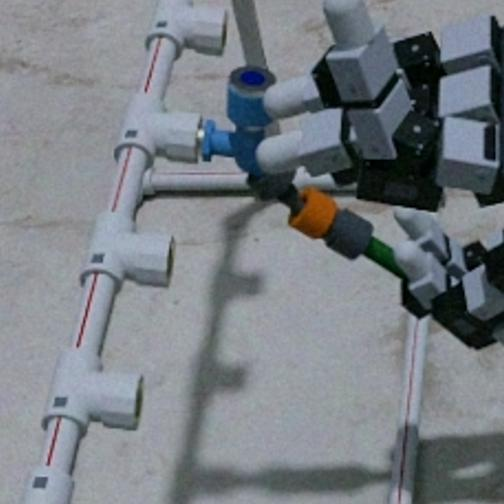

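{"op": "execute_actions", "data": {
  "actions": [
    [[0,0,0,0,0,0,0,0.3,-0.3,0.7,-0.45,0.754,0.576,0.696,-0.45,0.754,0.576,0.696,-1,0.678,0.5,0.168,0.4,-0.2,0,0,0,0,0,0,-0.25,0.88,-0.656,0.568,0.25,0.88,-0.656,0.568,-0.2,-0.205,-0.737,-0.174,-0.571,0.678,0.1,0.168,0.45,-0.8]],
    [[0,0,0,0,0,0,0,0.75,0.58,0.7,-0.45,0.754,0.576,0.696,-0.45,0.754,0.576,0.696,-1,0.678,0.5,0.168,0.4,-0.2,0,0,0,0,0,0,-0.25,0.88,-0.656,0.568,0.25,0.88,-0.656,0.568,-0.2,-0.205,-0.737,-0.174,-0.571,0.678,0.1,0.168,0.45,-0.8]],
    [[0,0,0,0,0,0,0,0.75,0.58,0.7,0.2,0.754,0.576,0.696,-0.2,0.754,0.576,0.696,-1,0.678,0.5,0.168,0.4,-0.2,0,0,0,0,0,0,-0.25,0.88,-0.656,0.568,0.25,0.88,-0.656,0.568,-0.2,-0.205,-0.737,-0.174,-0.571,0.678,0.1,0.168,0.45,-0.8]],
    [[0,0,0,0,0,0,0,0.75,0.58,0.7,0.65,0.754,0.576,0.696,0,0.754,0.576,0.696,-1,0.678,0.5,0.168,0.4,-0.2,0,0,0,0,0,0,-0.25,0.88,-0.656,0.568,0.25,0.88,-0.656,0.568,-0.2,-0.205,-0.737,-0.174,-0.571,0.678,0.1,0.168,0.45,-0.8]]
  ],
  "cameras": ["cam_high","cam_left_wrist"]
}}

Scene clock: 572.83 s.
left_arm: end_effector_position=(+0.5630, -0.1257, +0.6016) hand_goal=(+0.000, +0.750, +0.580, +0.700, +0.650, +0.754, +0.576, +0.696, +0.000, +0.754, +0.576, +0.696, -1.000, +0.678, +0.500, +0.168) hand_measured=(+0.542, +0.758, +0.580, +0.698, +0.630, +0.768, +0.580, +0.696, -0.002, +0.764, +0.578, +0.694, -0.998, +0.676, +0.500, +0.168) hand_current_ma=(+0, +1, +0, +0, -4, +3, +0, +0, +0, +2, +0, +0, +0, +0, +0, +0) hand_state=(overload, goal, goal, goal, blocked, goal, goal, goal, goal, goal, goal, goal, goal, goal, goal, goal) hand_current_limit=0.40 hand_speed=-0.20 end_effector_quat_wxyz=(+0.458, +0.585, +0.532, +0.406) | right_arm: end_effector_position=(+0.4908, +0.3570, +0.3164) hand_goal=(-0.250, +0.880, -0.656, +0.568, +0.250, +0.880, -0.656, +0.568, -0.200, -0.204, -0.736, -0.174, -0.570, +0.678, +0.100, +0.168) hand_measured=(-0.114, +0.918, -0.626, +0.570, -0.010, +0.918, -0.636, +0.568, -0.202, -0.198, -0.736, -0.172, -0.570, +0.676, +0.094, +0.166) hand_current_ma=(+279, +45, +26, +0, -399, +45, +13, +0, +0, +2, +0, +0, +0, +0, -2, -1) hand_state=(blocked, blocked, blocked, goal, blocked, blocked, goal, goal, goal, goal, goal, goal, goal, goal, goal, goal) hand_current_limit=0.45 hand_speed=-0.80 end_effector_quat_wxyz=(+0.443, +0.586, +0.528, +0.427)
Joint positions: left_arm=[-0.332 1.199 1.394 -0.454 -0.216 -0.069] | right_arm=[0.916 1.612 1.066 0.12 0.944 0.385]
Joint torques (N m): left_arm=[0.97 -10.05 9.69 1.83 -0.17 0.19] | right_arm=[0.09 -15.62 10.04 2.4 0.87 0.01]
Heat: left arm: hottest elbow 42 °C; right arm: hottest elbow 46 °C.
Hand target: left_arm +0.5644, -0.1260, +0.5968; +0.452, +0.591, +0.530, +0.407 | right_arm +0.4906, +0.3559, +0.3178; +0.446, +0.587, +0.525, +0.426
Off the commanded pose: left_arm 0.005 m, 1 deg | right_arm 0.002 m, 0 deg.
Step readings (end_effector_position of left_arm | right_arm):
0: (+0.5630, -0.1254, +0.6016) | (+0.4908, +0.3570, +0.3164)
1: (+0.5630, -0.1254, +0.6016) | (+0.4908, +0.3570, +0.3164)
2: (+0.5630, -0.1254, +0.6016) | (+0.4908, +0.3570, +0.3164)
4: (+0.5630, -0.1254, +0.6016) | (+0.4908, +0.3570, +0.3164)
8: (+0.5630, -0.1255, +0.6016) | (+0.4908, +0.3570, +0.3164)
15: (+0.5630, -0.1256, +0.6016) | (+0.4908, +0.3570, +0.3164)
16: (+0.5630, -0.1256, +0.6016) | (+0.4908, +0.3570, +0.3164)
17: (+0.5630, -0.1256, +0.6016) | (+0.4908, +0.3570, +0.3164)
19: (+0.5630, -0.1256, +0.6016) | (+0.4908, +0.3570, +0.3164)
23: (+0.5630, -0.1256, +0.6016) | (+0.4908, +0.3570, +0.3164)
30: (+0.5630, -0.1256, +0.6016) | (+0.4908, +0.3570, +0.3164)
31: (+0.5630, -0.1256, +0.6016) | (+0.4908, +0.3570, +0.3164)
32: (+0.5630, -0.1256, +0.6016) | (+0.4908, +0.3570, +0.3164)
34: (+0.5630, -0.1256, +0.6016) | (+0.4908, +0.3570, +0.3164)
38: (+0.5630, -0.1256, +0.6016) | (+0.4908, +0.3570, +0.3164)
45: (+0.5630, -0.1256, +0.6016) | (+0.4908, +0.3570, +0.3164)
46: (+0.5630, -0.1256, +0.6016) | (+0.4908, +0.3570, +0.3164)
47: (+0.5630, -0.1256, +0.6016) | (+0.4908, +0.3570, +0.3164)
49: (+0.5630, -0.1256, +0.6016) | (+0.4908, +0.3570, +0.3164)
53: (+0.5630, -0.1257, +0.6016) | (+0.4908, +0.3570, +0.3164)
60: (+0.5630, -0.1257, +0.6016) | (+0.4908, +0.3570, +0.3164)
Images, in order (width x height): cam_high 504x504, cam_left_wrist 504x504.

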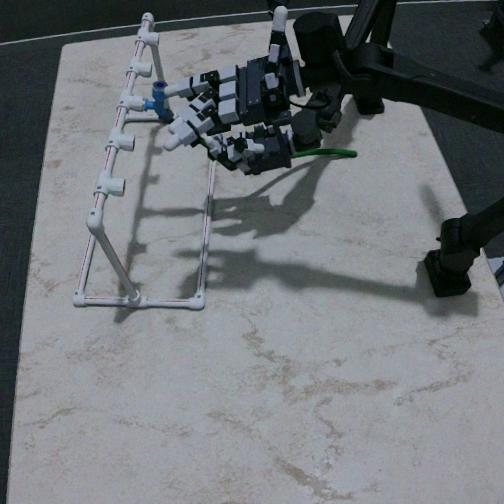

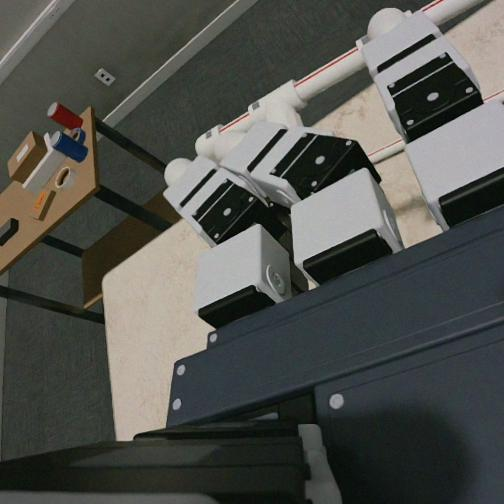

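{"op": "execute_actions", "data": {
  "actions": [
    [[0,0,0,-0.0343,0.0177,-0.1265,0,0.75,0.0,0.7,0.65,0.754,0.3,0.696,0,0.754,0.576,0.696,-1,0.678,0.5,0.168,0.4,-0.2,0,0,0,0,0,0,-0.25,0.88,-0.656,0.568,0.25,0.88,-0.656,0.568,-0.2,-0.205,-0.737,-0.174,-0.571,0.678,0.1,0.168,0.45,-0.8]],
    [[0,0,0,-0.0343,0.0177,-0.1265,0,0.75,-0.75,0.7,0.65,0.754,-0.08,0.696,0,0.754,0.576,0.696,-1,0.678,0.5,0.168,0.4,-0.2,0,0,0,0,0,0,-0.25,0.88,-0.656,0.568,0.25,0.88,-0.656,0.568,-0.2,-0.205,-0.737,-0.174,-0.571,0.678,0.1,0.168,0.45,-0.8]],
    [[0,0,0,-0.0343,0.0177,-0.1265,0,0.75,-0.75,0.7,0.65,0.754,-0.08,0.696,0,0.754,0.576,0.696,-1,0.678,0.5,0.168,0.4,-0.2,0,0,0,0,0,0,-0.25,0.88,-0.656,0.568,0.25,0.88,-0.656,0.568,-0.2,-0.205,-0.737,-0.174,-0.571,0.678,0.1,0.168,0.45,-0.8]],
    [[0,0,0,-0.0343,0.0177,-0.1265,0,0.75,-0.75,0.7,0.65,0.754,-0.08,0.696,0,0.754,0.576,0.696,-1,0.678,0.5,0.168,0.4,-0.2,0,0,0,0,0,0,-0.25,0.88,-0.656,0.568,0.25,0.88,-0.656,0.568,-0.2,-0.205,-0.737,-0.174,-0.571,0.678,0.1,0.168,0.45,-0.8]],
    [[0.0303,-0.0953,0.0308,0,0,0,0,0.75,-0.75,0.7,0.65,0.754,-0.08,0.696,0,0.754,0.576,0.696,-1,0.678,0.5,0.168,0.4,-0.2,0,0,0,0,0,0,-0.25,0.88,-0.656,0.568,0.25,0.88,-0.656,0.568,-0.2,-0.205,-0.737,-0.174,-0.571,0.678,0.1,0.168,0.45,-0.8]]
  ],
  "cameras": ["cam_high","cam_left_wrist"]
}}

Scene clock: 578.83 s.
left_arm: end_effector_position=(+0.6022, -0.1805, +0.5364) hand_goal=(+0.000, +0.750, -0.750, +0.700, +0.650, +0.754, -0.080, +0.696, +0.000, +0.754, +0.576, +0.696, -1.000, +0.678, +0.500, +0.168) hand_measured=(+0.552, +0.752, -0.744, +0.698, +0.650, +0.756, -0.076, +0.696, +0.002, +0.756, +0.578, +0.694, -0.994, +0.676, +0.500, +0.168) hand_current_ma=(+0, +0, +1, +0, +0, +0, +0, +0, +0, +0, +0, +0, +0, +0, +0, +0) hand_state=(overload, goal, goal, goal, goal, goal, goal, goal, goal, goal, goal, goal, goal, goal, goal, goal) hand_current_limit=0.40 hand_speed=-0.20 end_effector_quat_wxyz=(+0.633, -0.079, +0.758, +0.135) | right_arm: end_effector_position=(+0.4908, +0.3570, +0.3164) hand_goal=(-0.250, +0.880, -0.656, +0.568, +0.250, +0.880, -0.656, +0.568, -0.200, -0.204, -0.736, -0.174, -0.570, +0.678, +0.100, +0.168) hand_measured=(-0.114, +0.918, -0.626, +0.570, -0.010, +0.918, -0.636, +0.568, -0.202, -0.198, -0.736, -0.172, -0.570, +0.676, +0.094, +0.166) hand_current_ma=(+279, +45, +26, +0, -399, +45, +13, +0, +0, +2, +0, +0, +0, +0, -2, -1) hand_state=(blocked, blocked, blocked, goal, blocked, blocked, goal, goal, goal, goal, goal, goal, goal, goal, goal, goal) hand_current_limit=0.45 hand_speed=-0.80 end_effector_quat_wxyz=(+0.443, +0.586, +0.528, +0.427)
Joint positions: left_arm=[-0.592 1.66 1.913 -0.514 -0.889 -1.67] | right_arm=[0.916 1.612 1.066 0.12 0.944 0.385]
Joint torques (N m): left_arm=[1.03 -18.67 15.02 1.33 -0.47 0.08] | right_arm=[-0.09 -15.44 10.04 2.37 0.86 0.01]
Heat: left arm: hottest elbow 43 °C; right arm: hottest elbow 46 °C.
Hand target: left_arm +0.5968, -0.1747, +0.5745; +0.653, -0.103, +0.742, +0.115 | right_arm +0.4906, +0.3559, +0.3178; +0.446, +0.587, +0.525, +0.426
Off the commanded pose: left_arm 0.039 m, 5 deg | right_arm 0.002 m, 0 deg.
Step readings (end_effector_position of left_arm | right_arm):
0: (+0.5630, -0.1257, +0.6016) | (+0.4908, +0.3570, +0.3164)
1: (+0.5629, -0.1250, +0.6016) | (+0.4908, +0.3570, +0.3164)
2: (+0.5622, -0.1219, +0.6019) | (+0.4908, +0.3570, +0.3164)
4: (+0.5604, -0.1170, +0.6037) | (+0.4908, +0.3570, +0.3164)
8: (+0.5578, -0.1239, +0.6042) | (+0.4908, +0.3570, +0.3164)
15: (+0.5634, -0.1290, +0.5893) | (+0.4908, +0.3570, +0.3164)
16: (+0.5640, -0.1274, +0.5880) | (+0.4908, +0.3570, +0.3164)
17: (+0.5634, -0.1240, +0.5869) | (+0.4908, +0.3570, +0.3164)
19: (+0.5620, -0.1189, +0.5850) | (+0.4908, +0.3570, +0.3164)
23: (+0.5621, -0.1247, +0.5707) | (+0.4908, +0.3570, +0.3164)
30: (+0.5687, -0.1310, +0.5498) | (+0.4908, +0.3570, +0.3164)
31: (+0.5684, -0.1294, +0.5497) | (+0.4908, +0.3570, +0.3164)
32: (+0.5664, -0.1260, +0.5501) | (+0.4908, +0.3570, +0.3164)
34: (+0.5638, -0.1214, +0.5543) | (+0.4908, +0.3570, +0.3164)
38: (+0.5632, -0.1233, +0.5663) | (+0.4908, +0.3570, +0.3164)
45: (+0.5631, -0.1248, +0.5727) | (+0.4908, +0.3570, +0.3164)
46: (+0.5628, -0.1240, +0.5723) | (+0.4908, +0.3570, +0.3164)
47: (+0.5614, -0.1220, +0.5718) | (+0.4908, +0.3570, +0.3164)
49: (+0.5611, -0.1204, +0.5729) | (+0.4908, +0.3570, +0.3164)
53: (+0.5656, -0.1223, +0.5756) | (+0.4908, +0.3570, +0.3164)
60: (+0.5658, -0.1238, +0.5728) | (+0.4908, +0.3570, +0.3164)
61: (+0.5655, -0.1237, +0.5730) | (+0.4908, +0.3570, +0.3164)
62: (+0.5655, -0.1248, +0.5740) | (+0.4908, +0.3570, +0.3164)
64: (+0.5692, -0.1309, +0.5769) | (+0.4908, +0.3570, +0.3164)
68: (+0.5834, -0.1567, +0.5684) | (+0.4908, +0.3570, +0.3164)
75: (+0.6018, -0.1802, +0.5325) | (+0.4908, +0.3570, +0.3164)
Images, in order (width x height): cam_high 504x504, cam_left_wrist 504x504.

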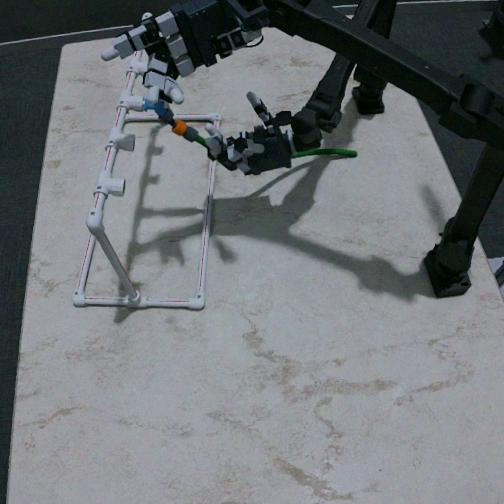

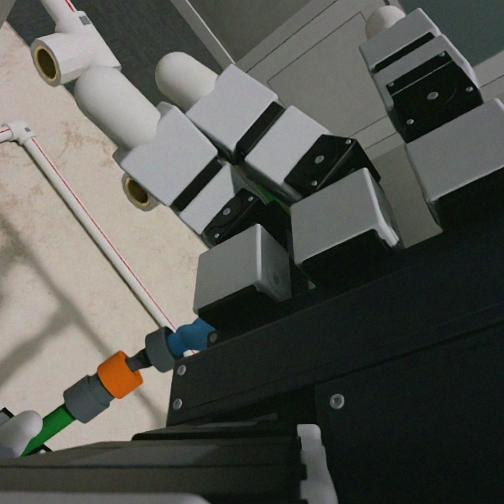

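{"op": "execute_actions", "data": {
  "actions": [
    [[0.0303,-0.0953,0.0308,0,0,0,0,0.75,-0.75,0.7,0.65,0.754,-0.08,0.696,0,0.754,0.576,0.696,-1,0.678,0.5,0.168,0.4,-0.2,0,0,0,0,0,0,-0.25,0.88,-0.656,0.568,0.25,0.88,-0.656,0.568,-0.2,-0.205,-0.737,-0.174,-0.571,0.678,0.1,0.168,0.45,-0.8]],
    [[0.0303,-0.0953,0.0308,0,0,0,0,0.75,-0.75,0.7,0.65,0.754,-0.08,0.696,0,0.754,0.576,0.696,-1,0.678,0.5,0.168,0.4,-0.2,0,0,0,0,0,0,-0.25,0.88,-0.656,0.568,0.25,0.88,-0.656,0.568,-0.2,-0.205,-0.737,-0.174,-0.571,0.678,0.1,0.168,0.45,-0.8]]
  ],
  "cameras": ["cam_high","cam_left_wrist"]
}}

Scene clock: 580.90 s.
left_arm: end_effector_position=(+0.6633, -0.2742, +0.4999) hand_goal=(+0.000, +0.750, -0.750, +0.700, +0.650, +0.754, -0.080, +0.696, +0.000, +0.754, +0.576, +0.696, -1.000, +0.678, +0.500, +0.168) hand_measured=(+0.552, +0.752, -0.744, +0.698, +0.650, +0.756, -0.076, +0.696, +0.002, +0.756, +0.578, +0.694, -0.994, +0.676, +0.500, +0.168) hand_current_ma=(+0, +0, +1, +0, +0, +0, +0, +0, +0, +0, +0, +0, +1, +0, +0, +0) hand_state=(overload, goal, goal, goal, goal, goal, goal, goal, goal, goal, goal, goal, goal, goal, goal, goal) hand_current_limit=0.40 hand_speed=-0.20 end_effector_quat_wxyz=(+0.638, -0.082, +0.754, +0.133) | right_arm: end_effector_position=(+0.4908, +0.3570, +0.3164) hand_goal=(-0.250, +0.880, -0.656, +0.568, +0.250, +0.880, -0.656, +0.568, -0.200, -0.204, -0.736, -0.174, -0.570, +0.678, +0.100, +0.168) hand_measured=(-0.114, +0.918, -0.626, +0.570, -0.010, +0.918, -0.636, +0.568, -0.202, -0.198, -0.736, -0.172, -0.570, +0.676, +0.094, +0.166) hand_current_ma=(+279, +45, +26, +0, -399, +45, +13, +0, +0, +2, +0, +0, +0, +0, -2, -1) hand_state=(blocked, blocked, blocked, goal, blocked, blocked, goal, goal, goal, goal, goal, goal, goal, goal, goal, goal) hand_current_limit=0.45 hand_speed=-0.80 end_effector_quat_wxyz=(+0.443, +0.586, +0.528, +0.427)
Joint positions: left_arm=[-0.658 1.965 2.244 -0.542 -0.955 -1.691] | right_arm=[0.916 1.612 1.066 0.12 0.944 0.385]
Joint torques (N m): left_arm=[0.79 -22.77 14.95 1.25 -0.49 0.1] | right_arm=[-0.03 -15.56 10 2.37 0.86 0.02]
Heat: left arm: hottest elbow 43 °C; right arm: hottest elbow 46 °C.
Hand target: left_arm +0.6617, -0.2726, +0.5299; +0.653, -0.103, +0.742, +0.115 | right_arm +0.4906, +0.3559, +0.3178; +0.446, +0.587, +0.525, +0.426
Off the commanded pose: left_arm 0.030 m, 4 deg | right_arm 0.002 m, 0 deg.
Step readings (end_effector_position of left_arm | right_arm):
0: (+0.6022, -0.1805, +0.5364) | (+0.4908, +0.3570, +0.3164)
1: (+0.6020, -0.1804, +0.5368) | (+0.4908, +0.3570, +0.3164)
2: (+0.6019, -0.1808, +0.5375) | (+0.4908, +0.3570, +0.3164)
4: (+0.6050, -0.1846, +0.5418) | (+0.4908, +0.3570, +0.3164)
8: (+0.6160, -0.2026, +0.5411) | (+0.4908, +0.3570, +0.3164)
15: (+0.6311, -0.2252, +0.5162) | (+0.4908, +0.3570, +0.3164)
16: (+0.6323, -0.2261, +0.5139) | (+0.4908, +0.3570, +0.3164)
17: (+0.6336, -0.2276, +0.5133) | (+0.4908, +0.3570, +0.3164)
19: (+0.6397, -0.2340, +0.5151) | (+0.4908, +0.3570, +0.3164)
23: (+0.6515, -0.2526, +0.5122) | (+0.4908, +0.3570, +0.3164)
30: (+0.6631, -0.2740, +0.4947) | (+0.4908, +0.3570, +0.3164)
Images, in order (width x height): cam_high 504x504, cam_left_wrist 504x504.

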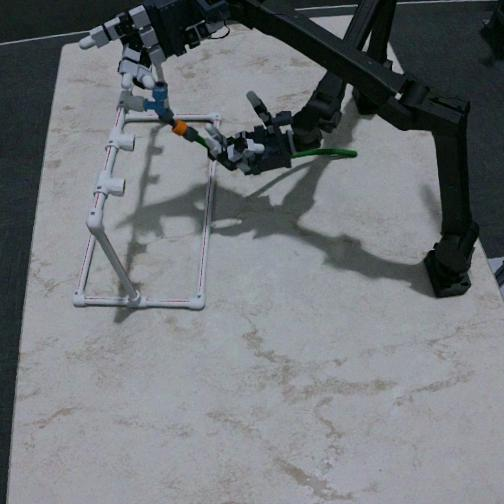

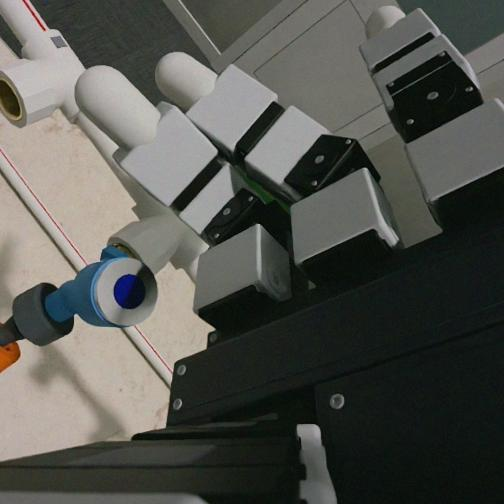

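{"op": "execute_actions", "data": {
  "actions": [
    [[-0.0022,-0.0415,0.005,0,0,0,0,0.75,-0.75,0.7,0.65,0.754,-0.08,0.696,0,0.754,0.576,0.696,-1,0.678,0.5,0.168,0.4,-0.2,0,0,0,0,0,0,-0.25,0.88,-0.656,0.568,0.25,0.88,-0.656,0.568,-0.2,-0.205,-0.737,-0.174,-0.571,0.678,0.1,0.168,0.45,-0.8]],
    [[0.04,0,0.004,0,0,0,0,0.75,-0.75,0.7,0.65,0.754,-0.08,0.696,0,0.754,0.576,0.696,-1,0.678,0.5,0.168,0.4,-0.2,0,0,0,0,0,0,-0.25,0.88,-0.656,0.568,0.25,0.88,-0.656,0.568,-0.2,-0.205,-0.737,-0.174,-0.571,0.678,0.1,0.168,0.45,-0.8]]
  ],
  "cameras": ["cam_high","cam_left_wrist"]
}}

Scene clock: 583.13 s.
left_arm: end_effector_position=(+0.6764, -0.2936, +0.4985) hand_goal=(+0.000, +0.750, -0.750, +0.700, +0.650, +0.754, -0.080, +0.696, +0.000, +0.754, +0.576, +0.696, -1.000, +0.678, +0.500, +0.168) hand_measured=(+0.552, +0.752, -0.744, +0.698, +0.650, +0.756, -0.076, +0.696, +0.002, +0.756, +0.578, +0.694, -0.994, +0.676, +0.500, +0.168) hand_current_ma=(+0, +0, +1, +0, +0, +0, +0, +0, +0, +0, +0, +0, +1, +0, +0, +0) hand_state=(overload, goal, goal, goal, goal, goal, goal, goal, goal, goal, goal, goal, goal, goal, goal, goal) hand_current_limit=0.40 hand_speed=-0.20 end_effector_quat_wxyz=(+0.645, -0.094, +0.748, +0.127) | right_arm: end_effector_position=(+0.4908, +0.3570, +0.3164) hand_goal=(-0.250, +0.880, -0.656, +0.568, +0.250, +0.880, -0.656, +0.568, -0.200, -0.204, -0.736, -0.174, -0.570, +0.678, +0.100, +0.168) hand_measured=(-0.114, +0.918, -0.626, +0.570, -0.010, +0.918, -0.636, +0.568, -0.202, -0.198, -0.736, -0.172, -0.570, +0.676, +0.094, +0.166) hand_current_ma=(+279, +45, +26, +0, -399, +45, +13, +0, +0, +2, +0, +0, +0, +0, -2, -1) hand_state=(blocked, blocked, blocked, goal, blocked, blocked, goal, goal, goal, goal, goal, goal, goal, goal, goal, goal) hand_current_limit=0.45 hand_speed=-0.80 end_effector_quat_wxyz=(+0.443, +0.586, +0.528, +0.427)
Joint positions: left_arm=[-0.668 2.053 2.38 -0.572 -0.973 -1.706] | right_arm=[0.916 1.612 1.066 0.12 0.944 0.385]
Joint torques (N m): left_arm=[0.32 -24.53 8.59 2.25 -0.44 0.1] | right_arm=[0.09 -15.5 10.03 2.36 0.86 0.02]
Heat: left arm: hottest elbow 44 °C; right arm: hottest elbow 46 °C.
Hand target: left_arm +0.6715, -0.2947, +0.5058; +0.653, -0.103, +0.742, +0.115 | right_arm +0.4906, +0.3559, +0.3178; +0.446, +0.587, +0.525, +0.426
Off the commanded pose: left_arm 0.009 m, 2 deg | right_arm 0.002 m, 0 deg.
Step readings (end_effector_position of left_arm | right_arm):
0: (+0.6633, -0.2742, +0.4999) | (+0.4908, +0.3570, +0.3164)
1: (+0.6633, -0.2742, +0.5001) | (+0.4908, +0.3570, +0.3164)
2: (+0.6635, -0.2743, +0.5010) | (+0.4908, +0.3570, +0.3164)
4: (+0.6654, -0.2772, +0.5055) | (+0.4908, +0.3570, +0.3164)
8: (+0.6698, -0.2832, +0.5113) | (+0.4908, +0.3570, +0.3164)
15: (+0.6738, -0.2907, +0.5086) | (+0.4908, +0.3570, +0.3164)
16: (+0.6743, -0.2914, +0.5075) | (+0.4908, +0.3570, +0.3164)
17: (+0.6742, -0.2916, +0.5071) | (+0.4908, +0.3570, +0.3164)
19: (+0.6743, -0.2918, +0.5064) | (+0.4908, +0.3570, +0.3164)
23: (+0.6748, -0.2922, +0.5063) | (+0.4908, +0.3570, +0.3164)
30: (+0.6762, -0.2934, +0.4985) | (+0.4908, +0.3570, +0.3164)
Images, in order (width x height): cam_high 504x504, cam_left_wrist 504x504.

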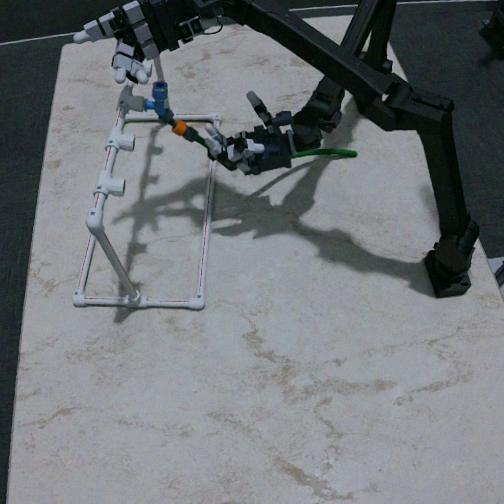

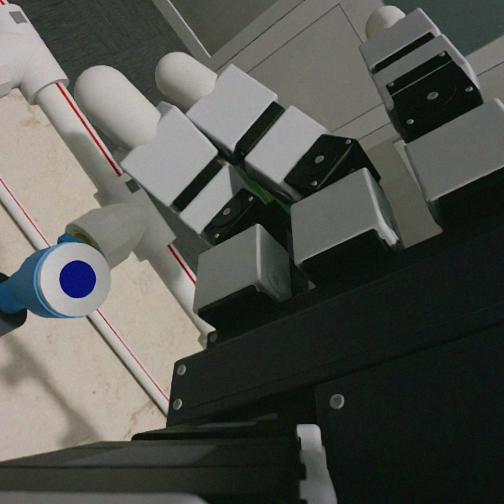

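{"op": "execute_actions", "data": {
  "actions": [
    [[0.06,0,0.0072,0,0,0,0,0.75,-0.75,0.7,0.65,0.754,-0.3,0.696,0,0.754,0.576,0.696,-1,0.678,0.5,0.168,0.4,-0.2,0,0,0,0,0,0,-0.25,0.88,-0.656,0.568,0.25,0.88,-0.656,0.568,-0.2,-0.205,-0.737,-0.174,-0.571,0.678,0.1,0.168,0.45,-0.8]]
  ],
  "cameras": ["cam_high","cam_left_wrist"]
}}

Scene clock: 585.07 s.
left_arm: end_effector_position=(+0.6778, -0.2949, +0.4535) hand_goal=(+0.000, +0.750, -0.750, +0.700, +0.650, +0.754, -0.300, +0.696, +0.000, +0.754, +0.576, +0.696, -1.000, +0.678, +0.500, +0.168) hand_measured=(+0.552, +0.752, -0.744, +0.698, +0.650, +0.756, -0.294, +0.696, +0.002, +0.756, +0.578, +0.694, -0.994, +0.676, +0.500, +0.168) hand_current_ma=(+0, +0, +1, +0, +0, +0, +1, +0, +0, +0, +0, +0, +1, +0, +0, +0) hand_state=(overload, goal, goal, goal, goal, goal, goal, goal, goal, goal, goal, goal, goal, goal, goal, goal) hand_current_limit=0.40 hand_speed=-0.20 end_effector_quat_wxyz=(+0.643, -0.098, +0.749, +0.126) | right_arm: end_effector_position=(+0.4908, +0.3570, +0.3164) hand_goal=(-0.250, +0.880, -0.656, +0.568, +0.250, +0.880, -0.656, +0.568, -0.200, -0.204, -0.736, -0.174, -0.570, +0.678, +0.100, +0.168) hand_measured=(-0.114, +0.918, -0.626, +0.570, -0.010, +0.918, -0.636, +0.568, -0.202, -0.198, -0.736, -0.172, -0.570, +0.676, +0.094, +0.166) hand_current_ma=(+279, +45, +26, +0, -399, +45, +13, +0, +0, +2, +0, +0, +0, +0, -2, -1) hand_state=(blocked, blocked, blocked, goal, blocked, blocked, goal, goal, goal, goal, goal, goal, goal, goal, goal, goal) hand_current_limit=0.45 hand_speed=-0.80 end_effector_quat_wxyz=(+0.443, +0.586, +0.528, +0.427)
Joint positions: left_arm=[-0.668 2.02 2.21 -0.446 -0.977 -1.722] | right_arm=[0.916 1.612 1.066 0.12 0.944 0.385]
Joint torques (N m): left_arm=[0.44 -25.64 8.83 2.11 -0.31 0.26] | right_arm=[-0.03 -15.44 10.02 2.37 0.87 0.02]
Heat: left arm: hottest elbow 44 °C; right arm: hottest elbow 46 °C.
Hand target: left_arm +0.6710, -0.2934, +0.4696; +0.653, -0.103, +0.742, +0.115 | right_arm +0.4906, +0.3559, +0.3178; +0.446, +0.587, +0.525, +0.426
Off the commanded pose: left_arm 0.017 m, 2 deg | right_arm 0.002 m, 0 deg.
Step readings (end_effector_position of left_arm | right_arm):
0: (+0.6764, -0.2936, +0.4986) | (+0.4908, +0.3570, +0.3164)
1: (+0.6766, -0.2937, +0.4978) | (+0.4908, +0.3570, +0.3164)
2: (+0.6763, -0.2935, +0.4956) | (+0.4908, +0.3570, +0.3164)
4: (+0.6749, -0.2925, +0.4882) | (+0.4908, +0.3570, +0.3164)
8: (+0.6762, -0.2936, +0.4663) | (+0.4908, +0.3570, +0.3164)
15: (+0.6791, -0.2960, +0.4480) | (+0.4908, +0.3570, +0.3164)
Images, in order (width x height): cam_high 504x504, cam_left_wrist 504x504.

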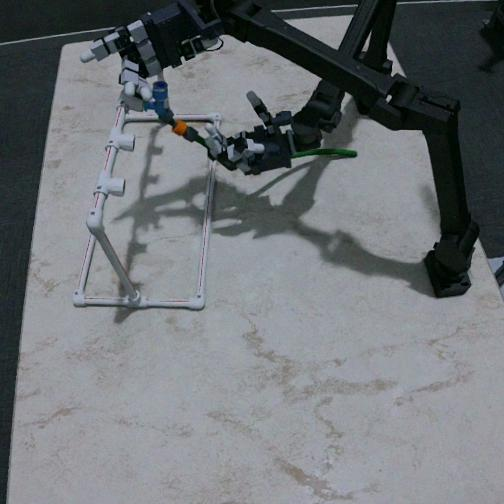

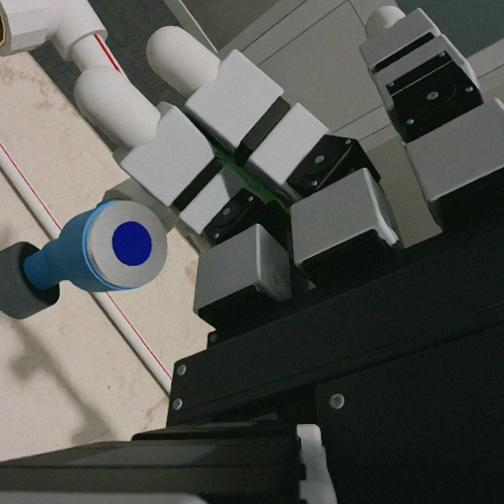

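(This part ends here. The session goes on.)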